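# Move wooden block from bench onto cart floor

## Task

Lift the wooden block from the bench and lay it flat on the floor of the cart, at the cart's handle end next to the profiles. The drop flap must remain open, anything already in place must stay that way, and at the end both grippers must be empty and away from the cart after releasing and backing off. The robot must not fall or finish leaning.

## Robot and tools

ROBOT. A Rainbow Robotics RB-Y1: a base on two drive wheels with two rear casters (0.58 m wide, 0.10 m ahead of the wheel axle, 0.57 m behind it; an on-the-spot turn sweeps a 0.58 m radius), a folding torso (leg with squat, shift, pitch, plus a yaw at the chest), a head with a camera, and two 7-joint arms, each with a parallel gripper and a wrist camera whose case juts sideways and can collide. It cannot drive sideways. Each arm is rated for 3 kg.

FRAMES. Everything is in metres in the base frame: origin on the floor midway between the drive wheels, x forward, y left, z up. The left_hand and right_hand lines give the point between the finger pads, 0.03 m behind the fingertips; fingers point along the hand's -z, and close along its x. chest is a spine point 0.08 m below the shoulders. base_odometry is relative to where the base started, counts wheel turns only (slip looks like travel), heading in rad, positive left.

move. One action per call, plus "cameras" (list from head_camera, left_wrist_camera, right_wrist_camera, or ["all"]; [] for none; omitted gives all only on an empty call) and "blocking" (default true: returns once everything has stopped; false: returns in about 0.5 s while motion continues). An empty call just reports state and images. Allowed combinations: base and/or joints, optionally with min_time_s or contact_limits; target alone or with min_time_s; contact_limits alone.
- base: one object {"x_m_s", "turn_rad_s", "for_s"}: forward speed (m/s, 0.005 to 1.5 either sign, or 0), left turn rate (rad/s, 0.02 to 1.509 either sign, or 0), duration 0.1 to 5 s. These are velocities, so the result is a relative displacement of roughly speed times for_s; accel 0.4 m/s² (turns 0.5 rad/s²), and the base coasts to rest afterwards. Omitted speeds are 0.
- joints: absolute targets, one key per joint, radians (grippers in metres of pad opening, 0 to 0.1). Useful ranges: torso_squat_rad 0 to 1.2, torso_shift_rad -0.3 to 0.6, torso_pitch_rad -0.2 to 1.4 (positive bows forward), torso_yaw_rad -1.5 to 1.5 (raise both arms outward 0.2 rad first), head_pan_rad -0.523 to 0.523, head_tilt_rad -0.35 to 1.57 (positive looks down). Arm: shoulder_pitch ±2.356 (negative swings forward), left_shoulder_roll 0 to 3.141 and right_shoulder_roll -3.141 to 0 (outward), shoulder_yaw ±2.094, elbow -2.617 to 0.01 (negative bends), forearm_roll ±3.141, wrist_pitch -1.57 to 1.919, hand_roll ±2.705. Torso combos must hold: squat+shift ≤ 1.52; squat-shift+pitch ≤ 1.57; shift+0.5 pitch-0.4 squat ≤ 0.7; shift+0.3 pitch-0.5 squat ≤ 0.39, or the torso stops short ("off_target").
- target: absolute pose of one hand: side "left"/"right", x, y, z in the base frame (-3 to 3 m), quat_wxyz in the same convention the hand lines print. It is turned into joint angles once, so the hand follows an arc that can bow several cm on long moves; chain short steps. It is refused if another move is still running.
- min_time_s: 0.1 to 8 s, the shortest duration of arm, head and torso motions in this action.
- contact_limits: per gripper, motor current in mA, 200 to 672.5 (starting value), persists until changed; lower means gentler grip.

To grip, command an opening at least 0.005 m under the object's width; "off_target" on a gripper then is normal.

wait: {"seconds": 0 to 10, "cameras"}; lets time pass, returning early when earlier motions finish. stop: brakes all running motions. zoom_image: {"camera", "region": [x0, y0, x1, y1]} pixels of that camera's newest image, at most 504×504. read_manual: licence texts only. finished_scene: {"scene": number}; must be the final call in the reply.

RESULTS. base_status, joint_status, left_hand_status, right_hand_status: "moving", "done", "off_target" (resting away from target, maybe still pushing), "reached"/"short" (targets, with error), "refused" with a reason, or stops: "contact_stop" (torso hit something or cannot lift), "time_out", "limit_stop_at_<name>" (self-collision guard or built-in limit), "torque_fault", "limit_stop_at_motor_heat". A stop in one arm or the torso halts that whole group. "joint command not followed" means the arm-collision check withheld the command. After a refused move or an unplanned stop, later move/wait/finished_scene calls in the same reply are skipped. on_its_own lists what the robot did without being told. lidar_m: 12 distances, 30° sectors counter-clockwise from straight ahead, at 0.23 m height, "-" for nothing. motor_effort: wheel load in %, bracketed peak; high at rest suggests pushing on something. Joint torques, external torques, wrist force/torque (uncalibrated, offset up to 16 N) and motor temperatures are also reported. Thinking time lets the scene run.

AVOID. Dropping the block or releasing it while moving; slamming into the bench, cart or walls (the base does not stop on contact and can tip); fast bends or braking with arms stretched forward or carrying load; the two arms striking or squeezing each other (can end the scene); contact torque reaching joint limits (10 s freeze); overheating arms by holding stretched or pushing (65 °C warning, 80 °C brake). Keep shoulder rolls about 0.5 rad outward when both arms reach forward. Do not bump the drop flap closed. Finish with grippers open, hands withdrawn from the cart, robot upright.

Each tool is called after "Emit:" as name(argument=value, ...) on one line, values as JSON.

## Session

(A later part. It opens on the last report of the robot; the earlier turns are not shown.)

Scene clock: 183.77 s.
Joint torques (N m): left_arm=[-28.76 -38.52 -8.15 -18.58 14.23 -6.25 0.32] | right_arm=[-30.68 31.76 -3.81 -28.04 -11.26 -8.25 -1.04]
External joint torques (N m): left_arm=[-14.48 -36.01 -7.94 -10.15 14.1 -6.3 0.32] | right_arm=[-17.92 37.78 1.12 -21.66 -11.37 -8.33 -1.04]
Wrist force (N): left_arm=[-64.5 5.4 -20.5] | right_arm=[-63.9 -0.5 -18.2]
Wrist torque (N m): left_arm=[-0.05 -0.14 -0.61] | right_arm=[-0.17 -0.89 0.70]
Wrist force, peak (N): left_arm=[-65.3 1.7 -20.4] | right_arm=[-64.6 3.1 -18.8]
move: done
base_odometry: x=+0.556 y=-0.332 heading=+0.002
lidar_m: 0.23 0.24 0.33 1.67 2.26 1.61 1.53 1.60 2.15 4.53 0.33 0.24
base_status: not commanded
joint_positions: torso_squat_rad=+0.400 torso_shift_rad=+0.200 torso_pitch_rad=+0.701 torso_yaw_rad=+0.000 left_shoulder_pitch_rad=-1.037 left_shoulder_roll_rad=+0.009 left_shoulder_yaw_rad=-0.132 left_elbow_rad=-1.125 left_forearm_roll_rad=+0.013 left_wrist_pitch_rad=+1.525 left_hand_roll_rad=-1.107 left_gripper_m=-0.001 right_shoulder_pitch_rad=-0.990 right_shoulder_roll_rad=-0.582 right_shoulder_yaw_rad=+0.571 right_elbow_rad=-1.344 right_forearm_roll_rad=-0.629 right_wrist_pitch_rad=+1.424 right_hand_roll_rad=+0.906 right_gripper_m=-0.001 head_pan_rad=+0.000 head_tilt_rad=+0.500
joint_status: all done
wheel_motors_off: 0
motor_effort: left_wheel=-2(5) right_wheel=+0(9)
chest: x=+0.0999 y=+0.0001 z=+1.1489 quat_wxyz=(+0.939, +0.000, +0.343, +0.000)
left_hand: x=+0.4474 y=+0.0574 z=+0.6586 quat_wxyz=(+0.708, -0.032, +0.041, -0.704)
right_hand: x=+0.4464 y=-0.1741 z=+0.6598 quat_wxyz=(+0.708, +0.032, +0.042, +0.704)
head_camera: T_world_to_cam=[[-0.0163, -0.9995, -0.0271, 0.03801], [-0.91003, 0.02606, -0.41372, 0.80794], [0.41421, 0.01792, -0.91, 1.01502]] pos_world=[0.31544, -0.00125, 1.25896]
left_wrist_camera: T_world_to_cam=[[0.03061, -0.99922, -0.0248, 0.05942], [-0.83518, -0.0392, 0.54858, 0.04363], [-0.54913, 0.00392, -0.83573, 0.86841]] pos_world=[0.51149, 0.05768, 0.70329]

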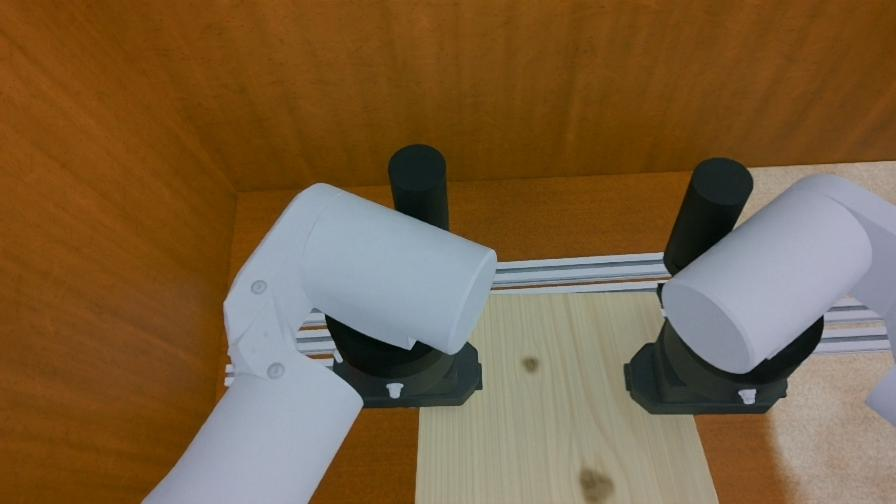

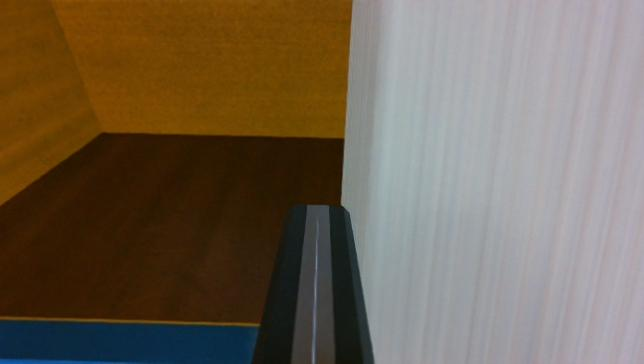

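Emit:
move(joints={"torso_squat_rad":0.7,"torso_shift_rad":0.33,"torso_pitch_rad":1.0,"head_tilt_rad":0.3,"head_pan_rad":0}, min_time_s=2, cameras=["head_camera","left_wrist_camera"])

Scene clock: 188.67 s.
Joint torques (N m): left_arm=[-25.4 -43.13 -10.88 -17.41 14.93 -7.88 0.71] | right_arm=[13.76 47.04 18.16 -12.51 -14.92 -3.28 0.19]
External joint torques (N m): left_arm=[-16.79 -38.39 -9.68 -10.47 14.57 -8.43 0.72] | right_arm=[20.8 51.45 21.22 -6.51 -14.7 -3.73 0.19]
Wrist force (N): left_arm=[-71.6 -0.2 -15.8] | right_arm=[-72.3 -36.3 51.9]
Wrist torque (N m): left_arm=[-0.28 -0.70 -0.72] | right_arm=[2.55 -2.90 -0.34]
Wrist force, peak (N): left_arm=[-87.5 -14.2 33.7] | right_arm=[-90.1 -14.2 128.8]
move: contact_stop
base_odometry: x=+0.556 y=-0.332 heading=+0.003
lidar_m: 0.22 0.23 0.32 1.66 2.26 1.59 1.52 1.60 2.15 4.52 0.34 0.24
base_status: not commanded
joint_positions: torso_squat_rad=+0.693 torso_shift_rad=+0.324 torso_pitch_rad=+0.983 torso_yaw_rad=+0.000 left_shoulder_pitch_rad=-1.037 left_shoulder_roll_rad=+0.009 left_shoulder_yaw_rad=-0.132 left_elbow_rad=-1.125 left_forearm_roll_rad=+0.013 left_wrist_pitch_rad=+1.525 left_hand_roll_rad=-1.108 left_gripper_m=-0.001 right_shoulder_pitch_rad=-1.000 right_shoulder_roll_rad=-0.585 right_shoulder_yaw_rad=+0.566 right_elbow_rad=-1.348 right_forearm_roll_rad=-0.628 right_wrist_pitch_rad=+1.423 right_hand_roll_rad=+0.906 right_gripper_m=-0.001 head_pan_rad=+0.000 head_tilt_rad=+0.300
joint_status: torso_squat_rad contact_stop (moved +0.293 of +0.300); torso_shift_rad contact_stop (moved +0.123 of +0.130); torso_pitch_rad contact_stop (moved +0.282 of +0.299); the others done
wheel_motors_off: 0
motor_effort: left_wheel=+3(25) right_wheel=-28(54)
chest: x=+0.2007 y=+0.0003 z=+0.9628 quat_wxyz=(+0.882, +0.000, +0.472, +0.000)
left_hand: x=+0.3980 y=+0.0580 z=+0.3951 quat_wxyz=(+0.695, -0.131, +0.141, -0.692)
right_hand: x=+0.4061 y=-0.1734 z=+0.3988 quat_wxyz=(+0.697, +0.126, +0.135, +0.693)
head_camera: T_world_to_cam=[[-0.01824, -0.99952, -0.02508, 0.03281], [-0.94074, 0.02566, -0.33816, 0.76545], [0.33864, 0.01742, -0.94075, 0.80955]] pos_world=[0.44654, -0.00095, 1.02126]
left_wrist_camera: T_world_to_cam=[[0.02299, -0.99919, -0.03296, 0.06123], [-0.6491, -0.04, 0.75965, -0.0104], [-0.76035, 0.00393, -0.6495, 0.6315]] pos_world=[0.472, 0.05828, 0.42008]

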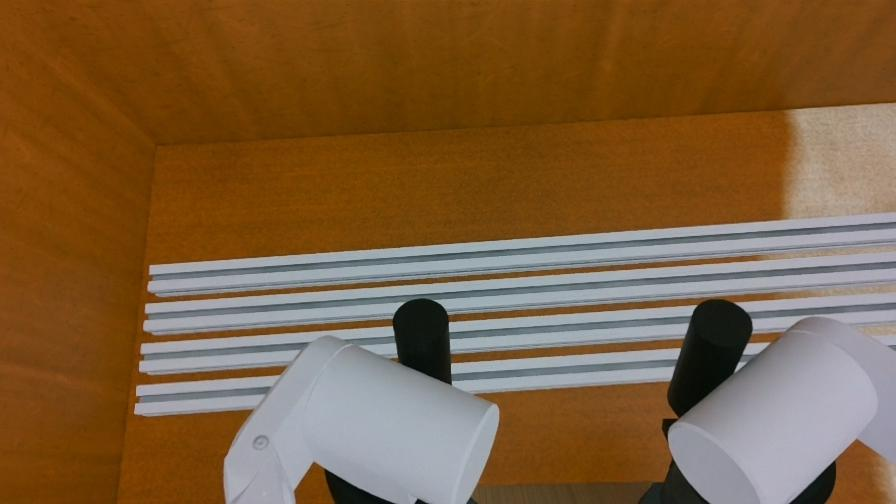

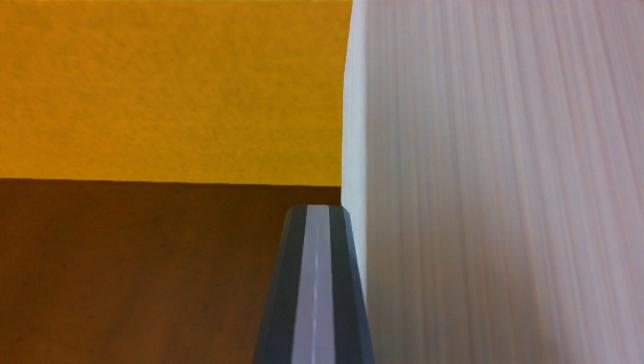

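Emit:
move(joints={"head_tilt_rad":0.75}, cameras=["right_wrist_camera","head_camera"])

Scene clock: 192.57 s.
Joint torques (N m): left_arm=[-25.48 -43.04 -11.11 -17.25 15.06 -7.86 0.73] | right_arm=[13.67 47.31 18.1 -12.55 -15 -3.32 0.3]
External joint torques (N m): left_arm=[-16.87 -38.3 -9.9 -10.31 14.69 -8.41 0.74] | right_arm=[20.71 51.73 21.16 -6.55 -14.79 -3.8 0.29]
Wrist force (N): left_arm=[-71.6 0.6 -16.8] | right_arm=[-73.0 -36.9 49.9]
Wrist torque (N m): left_arm=[-0.33 -0.72 -0.74] | right_arm=[2.54 -2.94 -0.37]
Wrist force, peak (N): left_arm=[-72.4 1.2 -16.4] | right_arm=[-73.4 -37.7 50.7]
move: done
base_odometry: x=+0.556 y=-0.332 heading=+0.003
lidar_m: 0.22 0.22 0.32 1.65 2.26 1.60 1.54 1.60 2.15 4.50 0.34 0.23
base_status: not commanded
joint_positions: torso_squat_rad=+0.693 torso_shift_rad=+0.324 torso_pitch_rad=+0.983 torso_yaw_rad=+0.000 left_shoulder_pitch_rad=-1.037 left_shoulder_roll_rad=+0.009 left_shoulder_yaw_rad=-0.132 left_elbow_rad=-1.125 left_forearm_roll_rad=+0.013 left_wrist_pitch_rad=+1.525 left_hand_roll_rad=-1.108 left_gripper_m=-0.001 right_shoulder_pitch_rad=-1.000 right_shoulder_roll_rad=-0.585 right_shoulder_yaw_rad=+0.566 right_elbow_rad=-1.348 right_forearm_roll_rad=-0.628 right_wrist_pitch_rad=+1.423 right_hand_roll_rad=+0.906 right_gripper_m=-0.001 head_pan_rad=+0.000 head_tilt_rad=+0.750
joint_status: all done
wheel_motors_off: 0
motor_effort: left_wheel=+3(4) right_wheel=-29(29)
chest: x=+0.2007 y=+0.0003 z=+0.9628 quat_wxyz=(+0.882, +0.000, +0.472, +0.000)
left_hand: x=+0.3980 y=+0.0580 z=+0.3951 quat_wxyz=(+0.695, -0.131, +0.141, -0.692)
right_hand: x=+0.4061 y=-0.1734 z=+0.3988 quat_wxyz=(+0.697, +0.126, +0.135, +0.693)
pictures: head_camera, right_wrist_camera
head_camera: T_world_to_cam=[[-0.02762, -0.99951, -0.01451, 0.02524], [-0.99418, 0.02596, 0.10461, 0.31841], [-0.10418, 0.01732, -0.99441, 1.03424]] pos_world=[0.425, -0.00095, 0.99552]
right_wrist_camera: T_world_to_cam=[[0.01557, -0.99965, -0.02157, -0.1723], [-0.61952, -0.02658, 0.78453, -0.03885], [-0.78483, 0.00114, -0.61972, 0.63823]] pos_world=[0.47952, -0.174, 0.42228]

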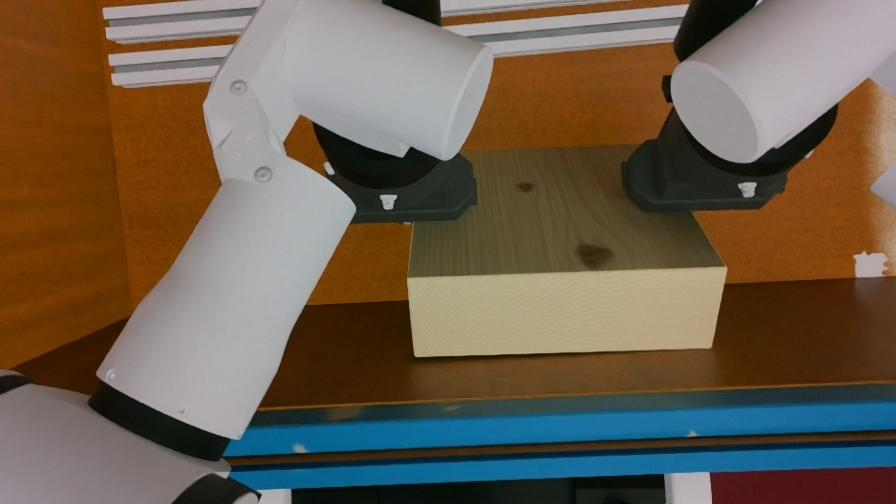

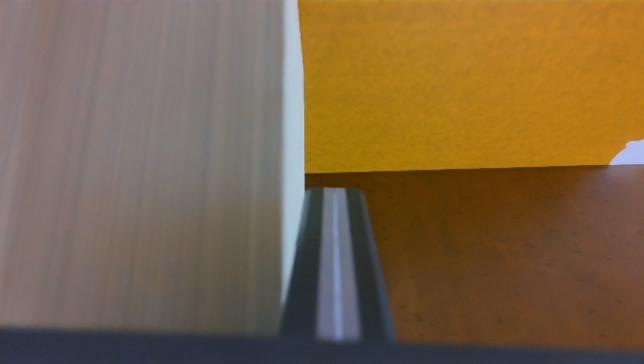

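Emit:
move(joints={"torso_squat_rad":0.66,"torso_shift_rad":0.32,"torso_pitch_rad":0.95}, min_time_s=1, cameras=["head_camera"])

Emit:
move(target={"side":"left","x":0.417,"y":0.050,"z":0.42,"quat_wxyz":[0.699,-0.106,0.106,-0.699]}, min_time_s=0.6, cameras=[])

Emit:
move(target={"side":"right","x":0.417,"y":-0.166,"z":0.42,"quat_wxyz":[0.699,0.106,0.106,0.699]}, min_time_s=0.6, cameras=["head_camera"])

Scene clock: 201.17 s.
Joint torques (N m): left_arm=[-24.26 -40.94 -10.64 -17.74 15.49 -5.59 0.73] | right_arm=[-11.38 37.57 4.35 -23.3 -13.89 -4.62 -0.36]
External joint torques (N m): left_arm=[-14.95 -36.43 -9.54 -10.6 15.15 -6.08 0.73] | right_arm=[-3.81 42.12 7.59 -17.26 -13.7 -5.07 -0.36]
Motor temperatures (°C): left_arm=[33 31 32 39 42 34 37] | right_arm=[36 35 32 37 44 39 34]
Wrist force (N): left_arm=[-62.1 9.6 -24.1] | right_arm=[-63.0 -18.9 -11.0]
Wrist torque (N m): left_arm=[0.10 1.03 -0.43] | right_arm=[0.15 -0.83 0.49]
Wrist force, peak (N): left_arm=[-72.7 0.6 -16.2] | right_arm=[-73.5 -37.0 50.4]
move: done
base_odometry: x=+0.556 y=-0.332 heading=+0.003
lidar_m: 0.22 0.23 0.31 1.66 2.27 1.61 1.52 1.61 2.15 4.52 0.35 0.24
base_status: not commanded
joint_positions: torso_squat_rad=+0.660 torso_shift_rad=+0.320 torso_pitch_rad=+0.951 torso_yaw_rad=+0.000 left_shoulder_pitch_rad=-1.037 left_shoulder_roll_rad=+0.009 left_shoulder_yaw_rad=-0.132 left_elbow_rad=-1.125 left_forearm_roll_rad=+0.013 left_wrist_pitch_rad=+1.525 left_hand_roll_rad=-1.108 left_gripper_m=-0.001 right_shoulder_pitch_rad=-0.994 right_shoulder_roll_rad=-0.583 right_shoulder_yaw_rad=+0.569 right_elbow_rad=-1.345 right_forearm_roll_rad=-0.629 right_wrist_pitch_rad=+1.423 right_hand_roll_rad=+0.906 right_gripper_m=-0.001 head_pan_rad=+0.000 head_tilt_rad=+0.750
joint_status: all done
wheel_motors_off: 0
motor_effort: left_wheel=+6(8) right_wheel=-17(29)
chest: x=+0.1980 y=+0.0001 z=+0.9852 quat_wxyz=(+0.889, +0.000, +0.458, +0.000)
left_hand: x=+0.4135 y=+0.0577 z=+0.4242 quat_wxyz=(+0.698, -0.120, +0.129, -0.695)
right_hand: x=+0.4158 y=-0.1738 z=+0.4264 quat_wxyz=(+0.698, +0.117, +0.128, +0.695)
head_camera: T_world_to_cam=[[-0.02718, -0.99951, -0.01579, 0.02647], [-0.997, 0.02596, 0.07286, 0.34509], [-0.07242, 0.01772, -0.99722, 1.05268]] pos_world=[0.42101, -0.00115, 1.02503]

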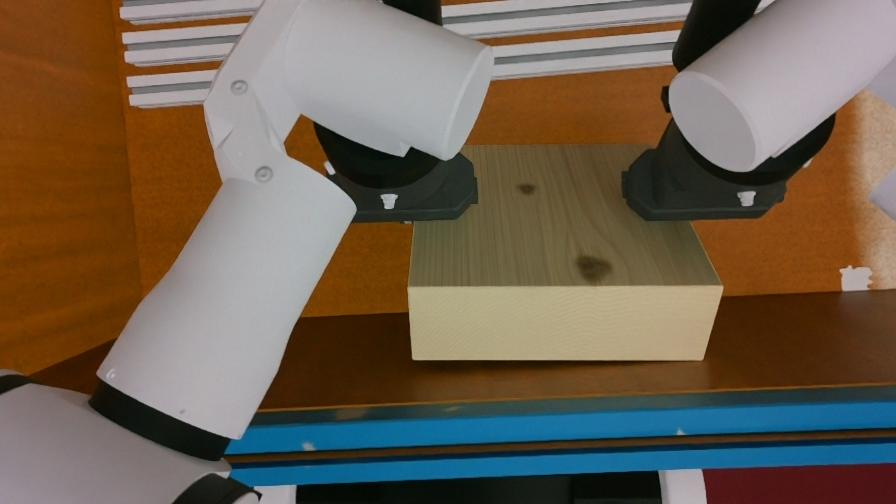

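Scene clock: 202.10 s.
Joint torques (N m): left_arm=[-21.68 -39.55 -11.68 -17.09 13.39 -5.88 0.99] | right_arm=[-13.53 37.73 4.13 -25.32 -14.56 -4.97 -0.39]
External joint torques (N m): left_arm=[-12.74 -34.93 -10.53 -9.88 13.09 -6.29 1] | right_arm=[-5.97 42.29 7.36 -19.29 -14.38 -5.42 -0.39]
Wrist force (N): left_arm=[-61.4 7.4 -19.3] | right_arm=[-65.9 -18.9 -14.7]
Wrist torque (N m): left_arm=[-0.41 -0.43 -0.70] | right_arm=[0.07 -0.77 0.44]
Wrist force, peak (N): left_arm=[-62.7 9.8 -24.9] | right_arm=[-68.4 -20.6 -13.9]
move: done
base_odometry: x=+0.556 y=-0.332 heading=+0.003
lidar_m: 0.22 0.23 0.32 1.67 2.27 1.61 1.53 1.60 2.14 4.50 0.35 0.23
base_status: not commanded
joint_positions: torso_squat_rad=+0.660 torso_shift_rad=+0.320 torso_pitch_rad=+0.951 torso_yaw_rad=+0.000 left_shoulder_pitch_rad=-1.012 left_shoulder_roll_rad=+0.009 left_shoulder_yaw_rad=-0.148 left_elbow_rad=-1.144 left_forearm_roll_rad=-0.008 left_wrist_pitch_rad=+1.476 left_hand_roll_rad=-1.098 left_gripper_m=-0.001 right_shoulder_pitch_rad=-0.993 right_shoulder_roll_rad=-0.583 right_shoulder_yaw_rad=+0.569 right_elbow_rad=-1.345 right_forearm_roll_rad=-0.628 right_wrist_pitch_rad=+1.423 right_hand_roll_rad=+0.906 right_gripper_m=-0.001 head_pan_rad=+0.000 head_tilt_rad=+0.750
joint_status: all done
wheel_motors_off: 0
motor_effort: left_wheel=+7(8) right_wheel=-15(19)
chest: x=+0.1979 y=+0.0001 z=+0.9852 quat_wxyz=(+0.889, +0.000, +0.458, +0.000)
left_hand: x=+0.4162 y=+0.0571 z=+0.4189 quat_wxyz=(+0.700, -0.103, +0.112, -0.698)
left_hand_status: reached (checked arc that bows 0 mm and turns the hand up to 3 deg, planned for 0.6 s): 7 mm and 0.8 deg off.
right_hand: x=+0.4155 y=-0.1742 z=+0.4263 quat_wxyz=(+0.698, +0.117, +0.128, +0.695)

Scene clock: 203.03 s.
Joint torques (N m): left_arm=[-24.41 -41.42 -11.79 -18.1 15.32 -5.74 0.85] | right_arm=[-12.16 33.96 5.13 -23.33 -11.01 -6.27 -0.8]
External joint torques (N m): left_arm=[-15.49 -36.81 -10.65 -10.9 15.01 -6.14 0.85] | right_arm=[-4.9 38.44 8.32 -17.25 -10.87 -6.65 -0.8]
Wrist force (N): left_arm=[-62.0 9.2 -29.8] | right_arm=[-63.1 -11.7 0.0]
Wrist torque (N m): left_arm=[-0.02 1.14 -0.53] | right_arm=[0.95 -2.17 0.50]
Wrist force, peak (N): left_arm=[-65.3 9.5 -25.4] | right_arm=[-66.2 -19.1 -15.2]
move: done
base_odometry: x=+0.556 y=-0.332 heading=+0.003
lidar_m: 0.21 0.23 0.31 1.66 2.27 1.62 1.53 1.60 2.14 4.51 0.34 0.24
base_status: not commanded
joint_positions: torso_squat_rad=+0.660 torso_shift_rad=+0.320 torso_pitch_rad=+0.951 torso_yaw_rad=+0.000 left_shoulder_pitch_rad=-1.011 left_shoulder_roll_rad=+0.010 left_shoulder_yaw_rad=-0.149 left_elbow_rad=-1.144 left_forearm_roll_rad=-0.008 left_wrist_pitch_rad=+1.476 left_hand_roll_rad=-1.098 left_gripper_m=-0.001 right_shoulder_pitch_rad=-0.975 right_shoulder_roll_rad=-0.583 right_shoulder_yaw_rad=+0.577 right_elbow_rad=-1.356 right_forearm_roll_rad=-0.592 right_wrist_pitch_rad=+1.375 right_hand_roll_rad=+0.892 right_gripper_m=+0.000 head_pan_rad=+0.000 head_tilt_rad=+0.750
joint_status: all done
wheel_motors_off: 0
motor_effort: left_wheel=+8(8) right_wheel=-15(17)
chest: x=+0.1979 y=+0.0001 z=+0.9852 quat_wxyz=(+0.889, +0.000, +0.458, +0.000)
left_hand: x=+0.4159 y=+0.0577 z=+0.4187 quat_wxyz=(+0.700, -0.103, +0.113, -0.698)
right_hand: x=+0.4179 y=-0.1737 z=+0.4202 quat_wxyz=(+0.700, +0.102, +0.111, +0.698)
right_hand_status: reached (checked arc that bows 1 mm and turns the hand up to 3 deg, planned for 0.6 s): 8 mm and 0.8 deg off.
head_camera: T_world_to_cam=[[-0.02727, -0.9995, -0.01568, 0.0263], [-0.99701, 0.02606, 0.07276, 0.34519], [-0.07232, 0.01762, -0.99723, 1.05275]] pos_world=[0.42101, -0.00125, 1.02513]

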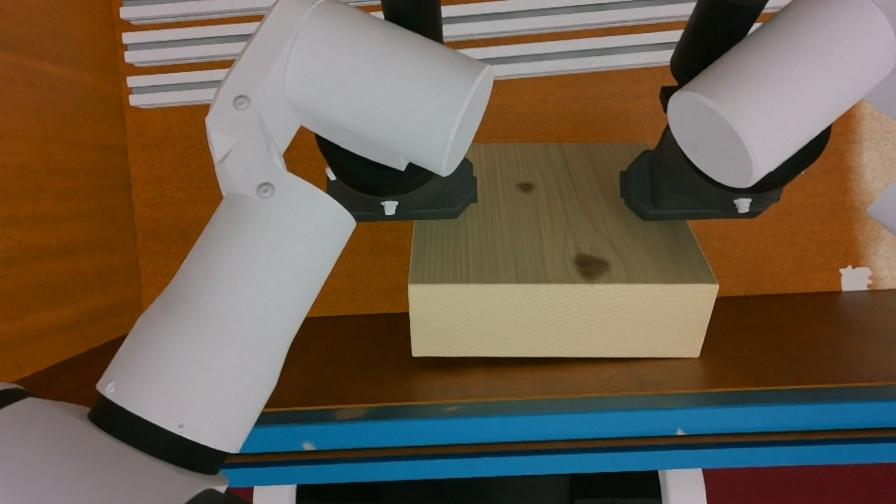

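Emit:
move(target={"side":"right","x":0.423,"y":-0.166,"z":0.41,"quat_wxyz":[0.703,0.0777,0.0777,0.703]}, min_time_s=0.6, cameras=[])

Emit:
move(target={"side":"left","x":0.427,"y":0.050,"z":0.405,"quat_wxyz":[0.7045,-0.0605,0.0605,-0.7045]}, min_time_s=0.7, cameras=[])

Emit:
move(target={"side":"right","x":0.43,"y":-0.166,"z":0.40,"quat_wxyz":[0.7058,0.0424,0.0424,0.7058]}, min_time_s=0.7, cameras=[])

Emit:
move(target={"side":"left","x":0.432,"y":0.050,"z":0.39,"quat_wxyz":[0.7068,-0.0212,0.0212,-0.7068]}, min_time_s=0.7, cameras=[])

Emit:
move(target={"side":"right","x":0.433,"y":-0.166,"z":0.385,"quat_wxyz":[0.7071,0,0,0.7071]}, min_time_s=0.7, cameras=[])

Emit:
move(target={"side":"left","x":0.433,"y":0.050,"z":0.38,"quat_wxyz":[0.7071,0,0,-0.7071]}, min_time_s=0.7, cameras=["all"])

Scene clock: 208.20 s.
Joint torques (N m): left_arm=[-24.24 -41.69 -11.52 -18.76 15.96 -5.76 0.07] | right_arm=[-11.88 35.12 5.59 -23.41 -10.64 -6.35 -0.83]
External joint torques (N m): left_arm=[-15.32 -37.08 -10.38 -11.56 15.65 -6.16 0.08] | right_arm=[-5.09 39.47 8.67 -17.28 -10.59 -6.6 -0.83]
Wrist force (N): left_arm=[-61.0 10.4 -30.4] | right_arm=[-62.0 -12.4 -0.7]
Wrist torque (N m): left_arm=[-0.27 2.06 0.31] | right_arm=[0.74 -1.93 0.52]
Wrist force, peak (N): left_arm=[-63.0 8.7 -31.2] | right_arm=[-63.6 -11.5 0.1]
move: done
base_odometry: x=+0.556 y=-0.332 heading=+0.002
lidar_m: 0.22 0.24 0.32 1.67 2.26 1.62 1.53 1.61 2.16 4.52 0.34 0.23
base_status: not commanded
joint_positions: torso_squat_rad=+0.660 torso_shift_rad=+0.320 torso_pitch_rad=+0.951 torso_yaw_rad=+0.000 left_shoulder_pitch_rad=-1.011 left_shoulder_roll_rad=+0.010 left_shoulder_yaw_rad=-0.149 left_elbow_rad=-1.144 left_forearm_roll_rad=-0.008 left_wrist_pitch_rad=+1.476 left_hand_roll_rad=-1.098 left_gripper_m=-0.001 right_shoulder_pitch_rad=-0.950 right_shoulder_roll_rad=-0.581 right_shoulder_yaw_rad=+0.592 right_elbow_rad=-1.360 right_forearm_roll_rad=-0.523 right_wrist_pitch_rad=+1.287 right_hand_roll_rad=+0.867 right_gripper_m=+0.000 head_pan_rad=+0.000 head_tilt_rad=+0.750
joint_status: all done
wheel_motors_off: 0
motor_effort: left_wheel=+7(8) right_wheel=-16(17)
chest: x=+0.1979 y=+0.0001 z=+0.9852 quat_wxyz=(+0.889, +0.000, +0.458, +0.000)
left_hand: x=+0.4159 y=+0.0578 z=+0.4186 quat_wxyz=(+0.700, -0.103, +0.113, -0.697)
right_hand: x=+0.4240 y=-0.1743 z=+0.4092 quat_wxyz=(+0.704, +0.072, +0.083, +0.702)
right_hand_status: reached (checked arc that bows 1 mm and turns the hand up to 5 deg, planned for 0.6 s): 8 mm and 0.9 deg off.

Scene clock: 209.23 s.
Joint torques (N m): left_arm=[-20.52 -35.51 -12.38 -17.02 11.35 -6.1 0.98] | right_arm=[-11.39 35.45 5.47 -25.08 -12.65 -5.07 -0.5]
External joint torques (N m): left_arm=[-12.38 -30.71 -11.17 -9.71 11.15 -6.27 0.98] | right_arm=[-4.59 39.81 8.55 -18.95 -12.61 -5.32 -0.5]
Wrist force (N): left_arm=[-53.1 4.5 -18.0] | right_arm=[-58.1 -17.0 -16.4]
Wrist torque (N m): left_arm=[-0.31 -0.38 -0.62] | right_arm=[-0.02 -0.62 0.39]
Wrist force, peak (N): left_arm=[-61.7 11.0 -30.6] | right_arm=[-63.7 -19.7 -14.4]
move: done
base_odometry: x=+0.556 y=-0.332 heading=+0.002
lidar_m: 0.21 0.24 0.32 1.66 2.26 1.61 1.53 1.60 2.14 4.52 0.33 0.23
base_status: not commanded
joint_positions: torso_squat_rad=+0.660 torso_shift_rad=+0.320 torso_pitch_rad=+0.951 torso_yaw_rad=+0.000 left_shoulder_pitch_rad=-0.962 left_shoulder_roll_rad=+0.015 left_shoulder_yaw_rad=-0.192 left_elbow_rad=-1.157 left_forearm_roll_rad=-0.065 left_wrist_pitch_rad=+1.327 left_hand_roll_rad=-1.060 left_gripper_m=-0.001 right_shoulder_pitch_rad=-0.950 right_shoulder_roll_rad=-0.581 right_shoulder_yaw_rad=+0.592 right_elbow_rad=-1.360 right_forearm_roll_rad=-0.523 right_wrist_pitch_rad=+1.287 right_hand_roll_rad=+0.867 right_gripper_m=-0.001 head_pan_rad=+0.000 head_tilt_rad=+0.750
joint_status: all done
wheel_motors_off: 0
motor_effort: left_wheel=+8(8) right_wheel=-15(16)
chest: x=+0.1979 y=+0.0001 z=+0.9852 quat_wxyz=(+0.889, +0.000, +0.458, +0.000)
left_hand: x=+0.4259 y=+0.0570 z=+0.4032 quat_wxyz=(+0.705, -0.057, +0.066, -0.704)
left_hand_status: reached (checked arc that bows 2 mm and turns the hand up to 8 deg, planned for 0.7 s): 7 mm and 0.7 deg off.
right_hand: x=+0.4241 y=-0.1745 z=+0.4092 quat_wxyz=(+0.704, +0.072, +0.083, +0.702)

Scene clock: 210.27 s.
Joint torques (N m): left_arm=[-23.04 -37.39 -12.44 -19.23 12.5 -5.76 0.68] | right_arm=[-8.86 32.6 8.16 -17.43 -7.17 -10.35 -0.71]
External joint torques (N m): left_arm=[-14.89 -32.6 -11.24 -11.93 12.3 -5.93 0.68] | right_arm=[-2.62 36.79 11.13 -11.21 -7.24 -10.45 -0.71]
Wrist force (N): left_arm=[-51.5 6.9 -34.0] | right_arm=[-65.1 4.2 46.3]
Wrist torque (N m): left_arm=[-0.18 1.49 -0.40] | right_arm=[1.52 -2.39 0.30]
Wrist force, peak (N): left_arm=[-51.8 5.7 -35.7] | right_arm=[-65.7 3.1 49.0]
move: done
base_odometry: x=+0.556 y=-0.332 heading=+0.002
lidar_m: 0.22 0.23 0.32 1.65 2.25 1.61 1.53 1.61 2.13 4.50 0.33 0.24
base_status: not commanded
joint_positions: torso_squat_rad=+0.660 torso_shift_rad=+0.320 torso_pitch_rad=+0.949 torso_yaw_rad=-0.001 left_shoulder_pitch_rad=-0.961 left_shoulder_roll_rad=+0.016 left_shoulder_yaw_rad=-0.192 left_elbow_rad=-1.157 left_forearm_roll_rad=-0.066 left_wrist_pitch_rad=+1.327 left_hand_roll_rad=-1.060 left_gripper_m=-0.001 right_shoulder_pitch_rad=-0.917 right_shoulder_roll_rad=-0.579 right_shoulder_yaw_rad=+0.609 right_elbow_rad=-1.373 right_forearm_roll_rad=-0.433 right_wrist_pitch_rad=+1.187 right_hand_roll_rad=+0.824 right_gripper_m=-0.001 head_pan_rad=+0.000 head_tilt_rad=+0.750
joint_status: all done
wheel_motors_off: 0
motor_effort: left_wheel=+7(8) right_wheel=-4(16)
chest: x=+0.1974 y=+0.0002 z=+0.9856 quat_wxyz=(+0.889, +0.000, +0.457, +0.000)
left_hand: x=+0.4257 y=+0.0572 z=+0.4036 quat_wxyz=(+0.705, -0.057, +0.066, -0.704)
right_hand: x=+0.4315 y=-0.1738 z=+0.4004 quat_wxyz=(+0.707, +0.037, +0.047, +0.705)
right_hand_status: reached (checked arc that bows 2 mm and turns the hand up to 6 deg, planned for 0.7 s): 8 mm and 0.8 deg off.

Scene clock: 211.30 s.
Joint torques (N m): left_arm=[-11.18 -35.26 -14.68 -6.75 10.94 -10.06 1.06] | right_arm=[-12.38 32.57 6.15 -22.3 -9.25 -8.87 -0.39]
External joint torques (N m): left_arm=[-3.7 -30.33 -13.46 0.53 10.85 -10.02 1.06] | right_arm=[-6.13 36.77 9.11 -16.1 -9.32 -8.97 -0.39]
Wrist force (N): left_arm=[-64.1 1.2 42.3] | right_arm=[-60.3 -1.2 9.4]
Wrist torque (N m): left_arm=[-1.86 -0.99 -0.77] | right_arm=[0.37 -0.93 0.52]
Wrist force, peak (N): left_arm=[-69.3 -2.4 40.5] | right_arm=[-65.1 3.7 46.4]
move: done
base_odometry: x=+0.556 y=-0.332 heading=+0.003
lidar_m: 0.22 0.24 0.32 1.67 2.27 1.61 1.53 1.60 2.14 4.51 0.34 0.24
base_status: not commanded
joint_positions: torso_squat_rad=+0.660 torso_shift_rad=+0.319 torso_pitch_rad=+0.948 torso_yaw_rad=+0.000 left_shoulder_pitch_rad=-0.925 left_shoulder_roll_rad=+0.021 left_shoulder_yaw_rad=-0.231 left_elbow_rad=-1.139 left_forearm_roll_rad=-0.127 left_wrist_pitch_rad=+1.178 left_hand_roll_rad=-1.010 left_gripper_m=-0.001 right_shoulder_pitch_rad=-0.916 right_shoulder_roll_rad=-0.579 right_shoulder_yaw_rad=+0.609 right_elbow_rad=-1.372 right_forearm_roll_rad=-0.432 right_wrist_pitch_rad=+1.187 right_hand_roll_rad=+0.824 right_gripper_m=-0.001 head_pan_rad=+0.000 head_tilt_rad=+0.750
joint_status: all done
wheel_motors_off: 0
motor_effort: left_wheel=+13(15) right_wheel=-12(13)
chest: x=+0.1968 y=+0.0002 z=+0.9860 quat_wxyz=(+0.890, +0.000, +0.456, +0.000)
left_hand: x=+0.4331 y=+0.0567 z=+0.3899 quat_wxyz=(+0.708, -0.017, +0.025, -0.706)
left_hand_status: reached (checked arc that bows 3 mm and turns the hand up to 7 deg, planned for 0.7 s): 7 mm and 0.6 deg off.
right_hand: x=+0.4311 y=-0.1740 z=+0.4007 quat_wxyz=(+0.707, +0.036, +0.047, +0.705)

Scene clock: 212.33 s.
Joint torques (N m): left_arm=[-16.87 -35.75 -14.5 -13.98 10.85 -7.56 0.78] | right_arm=[13.37 42.57 21.91 -4.46 -9.31 -7.5 0.61]
External joint torques (N m): left_arm=[-9.38 -30.81 -13.27 -6.71 10.76 -7.52 0.78] | right_arm=[18.92 46.49 24.64 1.74 -9.53 -7.42 0.61]
Wrist force (N): left_arm=[-55.9 4.5 -5.8] | right_arm=[-74.9 -31.4 98.8]
Wrist torque (N m): left_arm=[-1.00 -0.23 -0.49] | right_arm=[3.96 -3.98 -1.03]
Wrist force, peak (N): left_arm=[-63.6 0.8 42.8] | right_arm=[-75.4 -32.6 103.7]
move: short
base_odometry: x=+0.556 y=-0.332 heading=+0.002
lidar_m: 0.22 0.23 0.32 1.67 2.28 1.60 1.53 1.61 2.14 4.53 0.34 0.24
base_status: not commanded
joint_positions: torso_squat_rad=+0.660 torso_shift_rad=+0.319 torso_pitch_rad=+0.946 torso_yaw_rad=-0.001 left_shoulder_pitch_rad=-0.923 left_shoulder_roll_rad=+0.021 left_shoulder_yaw_rad=-0.231 left_elbow_rad=-1.137 left_forearm_roll_rad=-0.127 left_wrist_pitch_rad=+1.177 left_hand_roll_rad=-1.010 left_gripper_m=-0.001 right_shoulder_pitch_rad=-0.879 right_shoulder_roll_rad=-0.566 right_shoulder_yaw_rad=+0.632 right_elbow_rad=-1.353 right_forearm_roll_rad=-0.301 right_wrist_pitch_rad=+1.042 right_hand_roll_rad=+0.758 right_gripper_m=-0.001 head_pan_rad=+0.000 head_tilt_rad=+0.750
joint_status: all done
wheel_motors_off: 0
motor_effort: left_wheel=+4(14) right_wheel=-13(14)
chest: x=+0.1962 y=+0.0003 z=+0.9865 quat_wxyz=(+0.890, +0.000, +0.456, +0.000)
left_hand: x=+0.4322 y=+0.0568 z=+0.3901 quat_wxyz=(+0.708, -0.017, +0.025, -0.706)
right_hand: x=+0.4401 y=-0.1738 z=+0.3877 quat_wxyz=(+0.708, -0.009, +0.000, +0.706)
right_hand_status: short (checked arc that bows 4 mm and turns the hand up to 7 deg, planned for 0.7 s): 11 mm and 1.0 deg off.

Scene clock: 213.37 s.
Joint torques (N m): left_arm=[0.63 -37.65 -16.72 1.79 12.07 -8.54 0.88] | right_arm=[11.1 42.62 20.53 -10.7 -10.29 -6.4 0.8]
External joint torques (N m): left_arm=[7.86 -32.64 -15.51 8.95 12.04 -8.4 0.88] | right_arm=[16.66 46.54 23.26 -4.5 -10.51 -6.31 0.8]
Wrist force (N): left_arm=[-69.3 18.0 69.8] | right_arm=[-68.0 -32.5 54.4]
Wrist torque (N m): left_arm=[-2.98 -1.23 -0.60] | right_arm=[2.82 -2.62 -0.95]
Wrist force, peak (N): left_arm=[-69.7 18.7 71.3] | right_arm=[-73.9 -31.7 98.4]
move: done
base_odometry: x=+0.556 y=-0.332 heading=+0.003
lidar_m: 0.22 0.23 0.31 1.67 2.25 1.61 1.53 1.60 2.16 4.52 0.34 0.24
base_status: not commanded
joint_positions: torso_squat_rad=+0.660 torso_shift_rad=+0.318 torso_pitch_rad=+0.945 torso_yaw_rad=+0.000 left_shoulder_pitch_rad=-0.916 left_shoulder_roll_rad=+0.022 left_shoulder_yaw_rad=-0.250 left_elbow_rad=-1.096 left_forearm_roll_rad=-0.168 left_wrist_pitch_rad=+1.077 left_hand_roll_rad=-0.969 left_gripper_m=-0.001 right_shoulder_pitch_rad=-0.879 right_shoulder_roll_rad=-0.566 right_shoulder_yaw_rad=+0.632 right_elbow_rad=-1.352 right_forearm_roll_rad=-0.301 right_wrist_pitch_rad=+1.042 right_hand_roll_rad=+0.758 right_gripper_m=-0.001 head_pan_rad=+0.000 head_tilt_rad=+0.750
joint_status: all done
wheel_motors_off: 0
motor_effort: left_wheel=+3(3) right_wheel=-20(22)
chest: x=+0.1957 y=+0.0003 z=+0.9869 quat_wxyz=(+0.890, +0.000, +0.455, +0.000)
left_hand: x=+0.4369 y=+0.0563 z=+0.3806 quat_wxyz=(+0.708, +0.006, +0.001, -0.706)
left_hand_status: reached (checked arc that bows 2 mm and turns the hand up to 3 deg, planned for 0.7 s): 7 mm and 0.7 deg off.
right_hand: x=+0.4398 y=-0.1740 z=+0.3879 quat_wxyz=(+0.708, -0.009, +0.000, +0.706)
pictures: head_camera, left_wrist_camera, right_wrist_camera
head_camera: T_world_to_cam=[[-0.02704, -0.99952, -0.01545, 0.02625], [-0.99741, 0.02595, 0.06704, 0.34861], [-0.06661, 0.01722, -0.99763, 1.05348]] pos_world=[0.41859, -0.00095, 1.02801]
left_wrist_camera: T_world_to_cam=[[0.02913, -0.9994, -0.01882, 0.05014], [-0.89086, -0.0345, 0.45296, 0.24782], [-0.45333, 0.00357, -0.89133, 0.6096]] pos_world=[0.49566, 0.05648, 0.43205]
right_wrist_camera: T_world_to_cam=[[0.02722, -0.99955, -0.01272, -0.18215], [-0.86731, -0.02994, 0.49686, 0.21056], [-0.49702, -0.00249, -0.86774, 0.62694]] pos_world=[0.49918, -0.1742, 0.43708]

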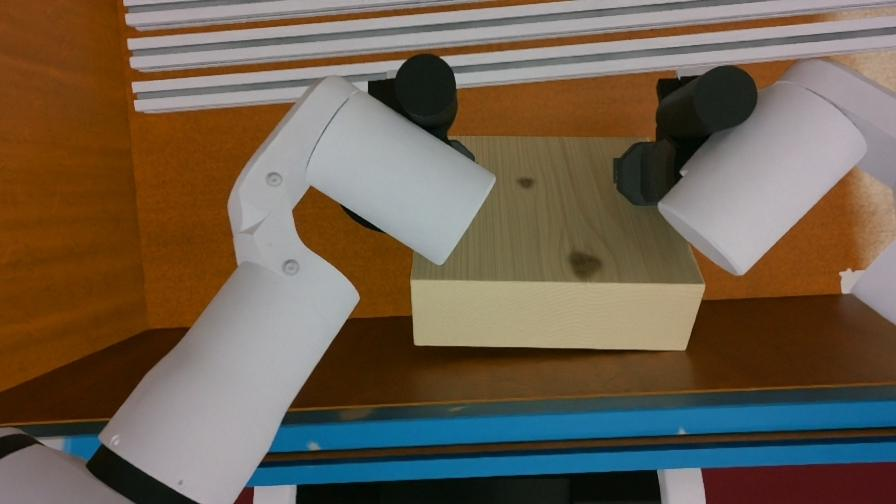

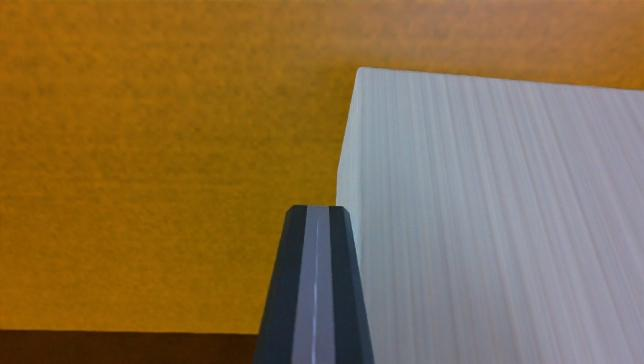

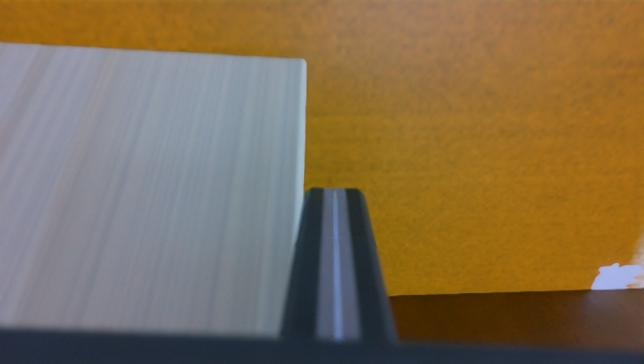

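Emit:
move(target={"side":"right","x":0.445,"y":-0.166,"z":0.405,"quat_wxyz":[0.7071,0,0,0.7071]}, min_time_s=0.6, cameras=[])

Emit:
move(target={"side":"left","x":0.455,"y":0.050,"z":0.415,"quat_wxyz":[0.7071,0,0,-0.7071]}, min_time_s=0.6, cameras=[])

Emit:
move(target={"side":"right","x":0.465,"y":-0.166,"z":0.425,"quat_wxyz":[0.7071,0,0,0.7071]}, min_time_s=0.6, cameras=["head_camera","left_wrist_camera"])

Scene clock: 224.77 s.
Joint torques (N m): left_arm=[-9.51 -33.43 -14.54 -5.97 9.26 -9 0.27] | right_arm=[-9.43 30.84 6.17 -26.27 -10.67 -6.54 -0.11]
External joint torques (N m): left_arm=[-2.45 -28.39 -13.31 1.13 9.23 -8.87 0.27] | right_arm=[-3.66 35.01 9.15 -19.83 -10.88 -6.48 -0.11]
Wrist force (N): left_arm=[-58.5 2.5 37.4] | right_arm=[-55.2 -14.4 -17.6]
Wrist torque (N m): left_arm=[-1.50 -1.24 -0.01] | right_arm=[-0.24 0.03 0.30]
Wrist force, peak (N): left_arm=[-69.4 16.9 78.8] | right_arm=[-68.5 -32.6 55.2]
move: done
base_odometry: x=+0.556 y=-0.332 heading=+0.003
lidar_m: 0.22 0.23 0.32 1.67 2.25 1.61 1.53 1.60 2.15 4.52 0.35 0.23
base_status: not commanded
joint_positions: torso_squat_rad=+0.660 torso_shift_rad=+0.319 torso_pitch_rad=+0.948 torso_yaw_rad=+0.000 left_shoulder_pitch_rad=-0.913 left_shoulder_roll_rad=+0.021 left_shoulder_yaw_rad=-0.251 left_elbow_rad=-1.094 left_forearm_roll_rad=-0.167 left_wrist_pitch_rad=+1.077 left_hand_roll_rad=-0.969 left_gripper_m=-0.001 right_shoulder_pitch_rad=-0.880 right_shoulder_roll_rad=-0.593 right_shoulder_yaw_rad=+0.620 right_elbow_rad=-1.427 right_forearm_roll_rad=-0.326 right_wrist_pitch_rad=+1.114 right_hand_roll_rad=+0.758 right_gripper_m=+0.000 head_pan_rad=+0.000 head_tilt_rad=+0.750
joint_status: all done
wheel_motors_off: 0
motor_effort: left_wheel=+7(9) right_wheel=-19(29)
chest: x=+0.1970 y=+0.0001 z=+0.9859 quat_wxyz=(+0.890, +0.000, +0.457, +0.000)
left_hand: x=+0.4335 y=+0.0565 z=+0.3781 quat_wxyz=(+0.708, +0.003, +0.004, -0.706)
right_hand: x=+0.4453 y=-0.1738 z=+0.4021 quat_wxyz=(+0.708, -0.004, +0.006, +0.707)
right_hand_status: reached (checked arc that bows 2 mm and turns the hand up to 1 deg, planned for 0.6 s): 8 mm and 0.9 deg off.

Scene clock: 225.70 s.
Joint torques (N m): left_arm=[-19.21 -37.86 -15.41 -18.02 12.79 -6.88 0.17] | right_arm=[-8.62 30.51 7.65 -22.65 -9.19 -5.85 -0.23]
External joint torques (N m): left_arm=[-11.59 -33.06 -14.1 -10.17 12.75 -6.75 0.17] | right_arm=[-2.89 34.67 10.62 -16.21 -9.39 -5.79 -0.23]
Wrist force (N): left_arm=[-52.7 7.1 -27.0] | right_arm=[-51.6 -14.8 -8.6]
Wrist torque (N m): left_arm=[0.00 1.66 -0.18] | right_arm=[0.53 -1.01 0.10]
Wrist force, peak (N): left_arm=[-59.4 1.6 38.1] | right_arm=[-64.5 -14.4 -3.1]
move: done
base_odometry: x=+0.556 y=-0.332 heading=+0.003
lidar_m: 0.22 0.23 0.32 1.67 2.25 1.60 1.53 1.61 2.14 4.52 0.35 0.24
base_status: not commanded
joint_positions: torso_squat_rad=+0.660 torso_shift_rad=+0.320 torso_pitch_rad=+0.950 torso_yaw_rad=+0.000 left_shoulder_pitch_rad=-0.901 left_shoulder_roll_rad=+0.028 left_shoulder_yaw_rad=-0.238 left_elbow_rad=-1.271 left_forearm_roll_rad=-0.153 left_wrist_pitch_rad=+1.239 left_hand_roll_rad=-1.015 left_gripper_m=-0.001 right_shoulder_pitch_rad=-0.880 right_shoulder_roll_rad=-0.593 right_shoulder_yaw_rad=+0.620 right_elbow_rad=-1.428 right_forearm_roll_rad=-0.327 right_wrist_pitch_rad=+1.114 right_hand_roll_rad=+0.758 right_gripper_m=+0.000 head_pan_rad=+0.000 head_tilt_rad=+0.750
joint_status: all done
wheel_motors_off: 0
motor_effort: left_wheel=+7(9) right_wheel=-16(20)
chest: x=+0.1978 y=+0.0001 z=+0.9853 quat_wxyz=(+0.889, +0.000, +0.457, +0.000)
left_hand: x=+0.4540 y=+0.0573 z=+0.4116 quat_wxyz=(+0.708, +0.003, +0.007, -0.706)
left_hand_status: reached (checked arc that bows 4 mm and turns the hand up to 1 deg, planned for 0.6 s): 8 mm and 0.8 deg off.
right_hand: x=+0.4452 y=-0.1735 z=+0.4012 quat_wxyz=(+0.708, -0.003, +0.006, +0.706)

Scene clock: 226.63 s.
Joint torques (N m): left_arm=[-13.9 -37.45 -16.74 -13.37 12.64 -4.51 -0.1] | right_arm=[-19.84 24.87 0.6 -26.79 -7.9 -8.73 -0.24]
External joint torques (N m): left_arm=[-6.24 -32.65 -15.44 -5.5 12.6 -4.38 -0.1] | right_arm=[-13.31 29.48 4.03 -20.08 -8.12 -8.67 -0.24]
Wrist force (N): left_arm=[-50.4 15.9 -18.4] | right_arm=[-51.2 2.9 -15.2]
Wrist torque (N m): left_arm=[-0.09 0.94 0.39] | right_arm=[-0.20 0.19 0.34]
Wrist force, peak (N): left_arm=[-57.6 6.8 -26.7] | right_arm=[-57.3 -4.5 -8.5]
move: done
base_odometry: x=+0.556 y=-0.332 heading=+0.002
lidar_m: 0.21 0.23 0.31 1.65 2.25 1.62 1.53 1.61 2.13 4.53 0.34 0.23
base_status: not commanded
joint_positions: torso_squat_rad=+0.660 torso_shift_rad=+0.320 torso_pitch_rad=+0.950 torso_yaw_rad=+0.000 left_shoulder_pitch_rad=-0.902 left_shoulder_roll_rad=+0.028 left_shoulder_yaw_rad=-0.238 left_elbow_rad=-1.273 left_forearm_roll_rad=-0.153 left_wrist_pitch_rad=+1.239 left_hand_roll_rad=-1.015 left_gripper_m=-0.001 right_shoulder_pitch_rad=-0.904 right_shoulder_roll_rad=-0.623 right_shoulder_yaw_rad=+0.597 right_elbow_rad=-1.502 right_forearm_roll_rad=-0.363 right_wrist_pitch_rad=+1.197 right_hand_roll_rad=+0.764 right_gripper_m=+0.000 head_pan_rad=+0.000 head_tilt_rad=+0.750
joint_status: all done
wheel_motors_off: 0
motor_effort: left_wheel=+6(8) right_wheel=-15(18)
chest: x=+0.1979 y=+0.0001 z=+0.9853 quat_wxyz=(+0.889, +0.000, +0.458, +0.000)
left_hand: x=+0.4551 y=+0.0568 z=+0.4121 quat_wxyz=(+0.708, +0.003, +0.005, -0.706)
right_hand: x=+0.4638 y=-0.1733 z=+0.4233 quat_wxyz=(+0.708, -0.004, +0.007, +0.706)
right_hand_status: reached (checked arc that bows 2 mm and turns the hand up to 1 deg, planned for 0.6 s): 8 mm and 0.9 deg off.
head_camera: T_world_to_cam=[[-0.02727, -0.9995, -0.01579, 0.02641], [-0.99702, 0.02606, 0.07257, 0.34529], [-0.07212, 0.01772, -0.99724, 1.05277]] pos_world=[0.4209, -0.00125, 1.02523]
left_wrist_camera: T_world_to_cam=[[0.02913, -0.99935, -0.02111, 0.05164], [-0.88669, -0.03558, 0.46099, 0.24463], [-0.46145, 0.00529, -0.88715, 0.64785]] pos_world=[0.51436, 0.05688, 0.46306]

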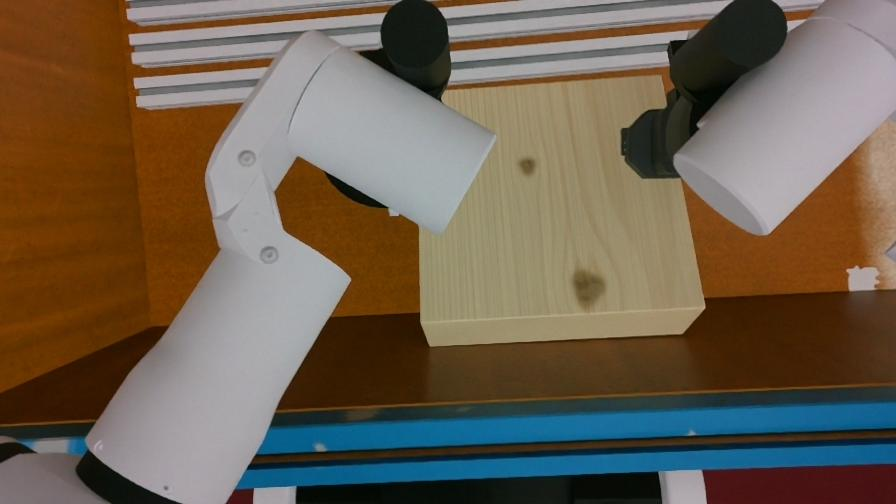

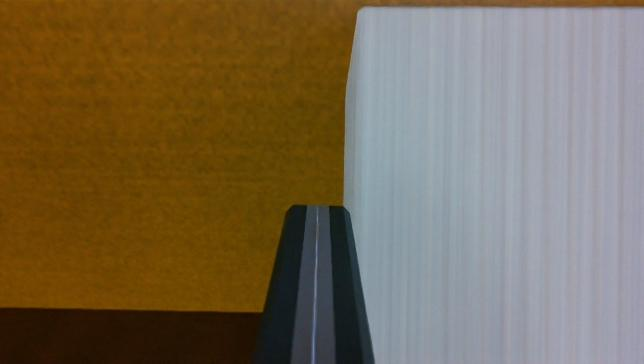

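Emit:
move(target={"side":"left","x":0.465,"y":0.050,"z":0.425,"quat_wxyz":[0.7071,0,0,-0.7071]}, min_time_s=0.6, cameras=[])

Emit:
move(joints={"torso_squat_rad":0.78}, min_time_s=1, cameras=["head_camera","right_wrist_camera"])

Scene clock: 230.20 s.
Joint torques (N m): left_arm=[-21.69 -32.26 -13.12 -18.23 11.01 -7.15 0.04] | right_arm=[-18.25 26 2.23 -26.49 -8 -8.13 0.11]
External joint torques (N m): left_arm=[-13.65 -27.55 -11.83 -10.17 10.97 -7.02 0.04] | right_arm=[-11.7 30.62 5.67 -19.78 -8.21 -8.06 0.11]
Wrist force (N): left_arm=[-48.9 0.7 -20.0] | right_arm=[-48.8 -1.9 -13.9]
Wrist torque (N m): left_arm=[-0.15 1.13 -0.23] | right_arm=[-0.05 0.41 -0.61]
Wrist force, peak (N): left_arm=[-51.5 15.6 -19.7] | right_arm=[-52.1 -1.2 -21.1]
move: done
base_odometry: x=+0.556 y=-0.332 heading=+0.002
lidar_m: 0.22 0.22 0.33 1.66 2.25 1.62 1.53 1.60 2.14 4.52 0.34 0.24
base_status: not commanded
joint_positions: torso_squat_rad=+0.660 torso_shift_rad=+0.320 torso_pitch_rad=+0.951 torso_yaw_rad=+0.000 left_shoulder_pitch_rad=-0.914 left_shoulder_roll_rad=+0.030 left_shoulder_yaw_rad=-0.230 left_elbow_rad=-1.309 left_forearm_roll_rad=-0.145 left_wrist_pitch_rad=+1.285 left_hand_roll_rad=-1.027 left_gripper_m=-0.001 right_shoulder_pitch_rad=-0.904 right_shoulder_roll_rad=-0.623 right_shoulder_yaw_rad=+0.596 right_elbow_rad=-1.502 right_forearm_roll_rad=-0.363 right_wrist_pitch_rad=+1.197 right_hand_roll_rad=+0.764 right_gripper_m=+0.000 head_pan_rad=+0.000 head_tilt_rad=+0.750
joint_status: all done
wheel_motors_off: 0
motor_effort: left_wheel=+9(10) right_wheel=-8(15)
chest: x=+0.1979 y=+0.0001 z=+0.9852 quat_wxyz=(+0.889, +0.000, +0.458, +0.000)
left_hand: x=+0.4636 y=+0.0564 z=+0.4227 quat_wxyz=(+0.708, +0.003, +0.006, -0.706)
left_hand_status: reached (checked arc that bows 0 mm and turns the hand up to 1 deg, planned for 0.6 s): 7 mm and 0.7 deg off.
right_hand: x=+0.4643 y=-0.1734 z=+0.4233 quat_wxyz=(+0.708, -0.004, +0.006, +0.706)

Scene clock: 231.50 s.
Joint torques (N m): left_arm=[-15.27 -35.93 -15.38 -13.19 12.97 -6.13 -0.01] | right_arm=[-10.21 26.41 5.24 -24 -9.98 -5.22 0.24]
External joint torques (N m): left_arm=[-7.17 -31.25 -14.11 -5.12 12.93 -5.99 -0.01] | right_arm=[-3.6 31.03 8.69 -17.28 -10.21 -5.15 0.24]
Wrist force (N): left_arm=[-53.3 10.8 -8.5] | right_arm=[-47.3 -17.4 -18.8]
Wrist torque (N m): left_arm=[-0.23 1.10 -0.18] | right_arm=[-0.15 0.56 -0.57]
Wrist force, peak (N): left_arm=[-55.0 12.0 -8.7] | right_arm=[-50.8 -16.0 -20.4]
move: done
base_odometry: x=+0.556 y=-0.332 heading=+0.003
lidar_m: 0.22 0.23 0.31 1.67 2.26 1.63 1.53 1.60 2.15 4.51 0.35 0.24
base_status: not commanded
joint_positions: torso_squat_rad=+0.780 torso_shift_rad=+0.320 torso_pitch_rad=+0.950 torso_yaw_rad=+0.000 left_shoulder_pitch_rad=-0.915 left_shoulder_roll_rad=+0.030 left_shoulder_yaw_rad=-0.230 left_elbow_rad=-1.310 left_forearm_roll_rad=-0.146 left_wrist_pitch_rad=+1.285 left_hand_roll_rad=-1.027 left_gripper_m=-0.001 right_shoulder_pitch_rad=-0.906 right_shoulder_roll_rad=-0.623 right_shoulder_yaw_rad=+0.596 right_elbow_rad=-1.503 right_forearm_roll_rad=-0.362 right_wrist_pitch_rad=+1.196 right_hand_roll_rad=+0.764 right_gripper_m=+0.000 head_pan_rad=+0.000 head_tilt_rad=+0.750
joint_status: all done
wheel_motors_off: 0
motor_effort: left_wheel=+5(9) right_wheel=-18(20)
chest: x=+0.1803 y=+0.0001 z=+0.9328 quat_wxyz=(+0.889, +0.000, +0.457, +0.000)
left_hand: x=+0.4479 y=+0.0567 z=+0.3710 quat_wxyz=(+0.708, +0.004, +0.005, -0.706)
right_hand: x=+0.4487 y=-0.1728 z=+0.3717 quat_wxyz=(+0.708, -0.005, +0.004, +0.706)
head_camera: T_world_to_cam=[[-0.02728, -0.9995, -0.0159, 0.02522], [-0.99705, 0.02606, 0.07217, 0.33204], [-0.07172, 0.01782, -0.99726, 0.99912]] pos_world=[0.4034, -0.00125, 0.97283]
right_wrist_camera: T_world_to_cam=[[0.02686, -0.99955, -0.01301, -0.18122], [-0.86184, -0.02974, 0.50631, 0.22048], [-0.50647, -0.00239, -0.86225, 0.61949]] pos_world=[0.50864, -0.1731, 0.42017]

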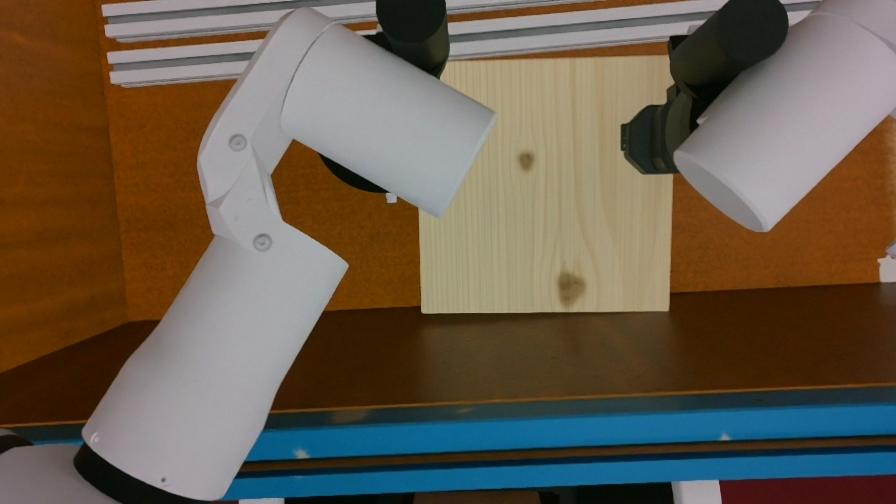

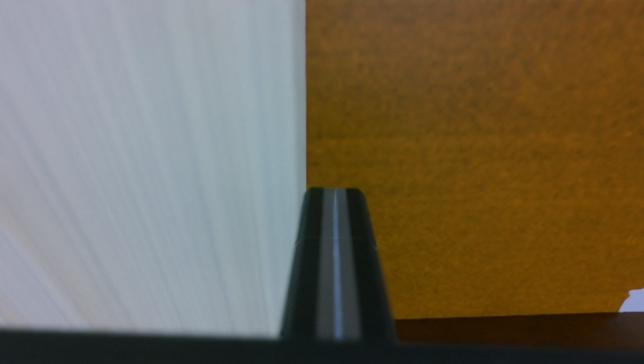

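Emit:
move(base={"x_m_s":0.04,"for_s":0.3}, joints={"torso_squat_rad":0.84,"torso_shift_rad":0.34}, min_time_s=1, cameras=["head_camera"])

Scene clock: 236.40 s.
Joint torques (N m): left_arm=[-13.07 -33.58 -14.81 -8.69 12.24 -7.95 0.33] | right_arm=[-15.55 32.03 6.17 -22.92 -9.12 -10.61 0.29]
External joint torques (N m): left_arm=[-4.89 -28.9 -13.54 -0.59 12.21 -7.8 0.33] | right_arm=[-8.9 36.71 9.66 -16.21 -9.35 -10.54 0.29]
Wrist force (N): left_arm=[-60.9 3.8 22.2] | right_arm=[-66.3 2.7 25.0]
Wrist torque (N m): left_arm=[-0.59 -0.10 -0.45] | right_arm=[-0.26 -0.84 -0.45]
Wrist force, peak (N): left_arm=[-62.3 3.9 23.8] | right_arm=[-67.1 2.6 26.2]
move: done
base_odometry: x=+0.568 y=-0.332 heading=+0.003
lidar_m: 0.20 0.21 0.30 1.66 2.28 1.61 1.54 1.61 2.15 4.48 0.32 0.22
base_status: done (sent for 0.3 of 0.3 s)
joint_positions: torso_squat_rad=+0.840 torso_shift_rad=+0.339 torso_pitch_rad=+0.948 torso_yaw_rad=+0.000 left_shoulder_pitch_rad=-0.916 left_shoulder_roll_rad=+0.030 left_shoulder_yaw_rad=-0.230 left_elbow_rad=-1.311 left_forearm_roll_rad=-0.145 left_wrist_pitch_rad=+1.285 left_hand_roll_rad=-1.027 left_gripper_m=-0.001 right_shoulder_pitch_rad=-0.905 right_shoulder_roll_rad=-0.625 right_shoulder_yaw_rad=+0.595 right_elbow_rad=-1.503 right_forearm_roll_rad=-0.362 right_wrist_pitch_rad=+1.197 right_hand_roll_rad=+0.764 right_gripper_m=-0.001 head_pan_rad=+0.000 head_tilt_rad=+0.750
joint_status: all done
wheel_motors_off: 0
motor_effort: left_wheel=+5(31) right_wheel=-4(24)
chest: x=+0.1786 y=+0.0001 z=+0.9017 quat_wxyz=(+0.890, +0.000, +0.456, +0.000)
left_hand: x=+0.4481 y=+0.0559 z=+0.3409 quat_wxyz=(+0.708, +0.005, +0.003, -0.706)
right_hand: x=+0.4477 y=-0.1742 z=+0.3411 quat_wxyz=(+0.708, -0.006, +0.005, +0.706)
head_camera: T_world_to_cam=[[-0.02741, -0.9995, -0.01565, 0.02451], [-0.99722, 0.02626, 0.06967, 0.33487], [-0.06922, 0.01752, -0.99745, 0.96764]] pos_world=[0.4016, -0.00125, 0.94222]

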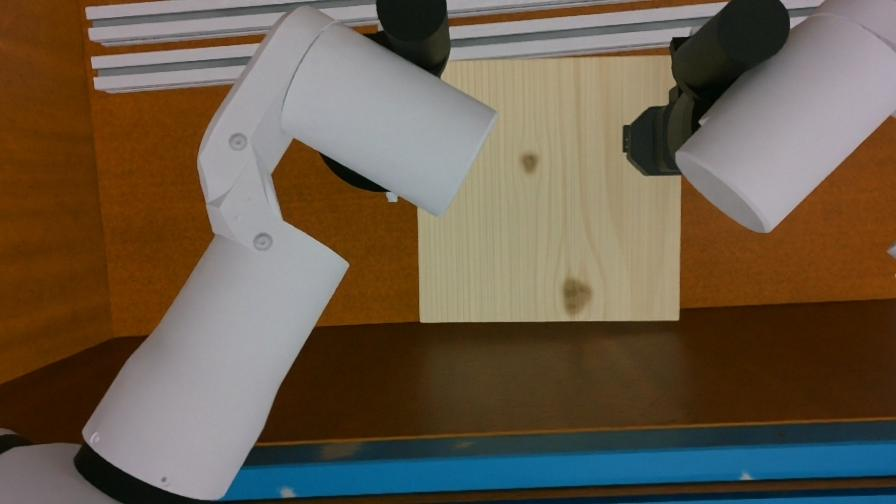

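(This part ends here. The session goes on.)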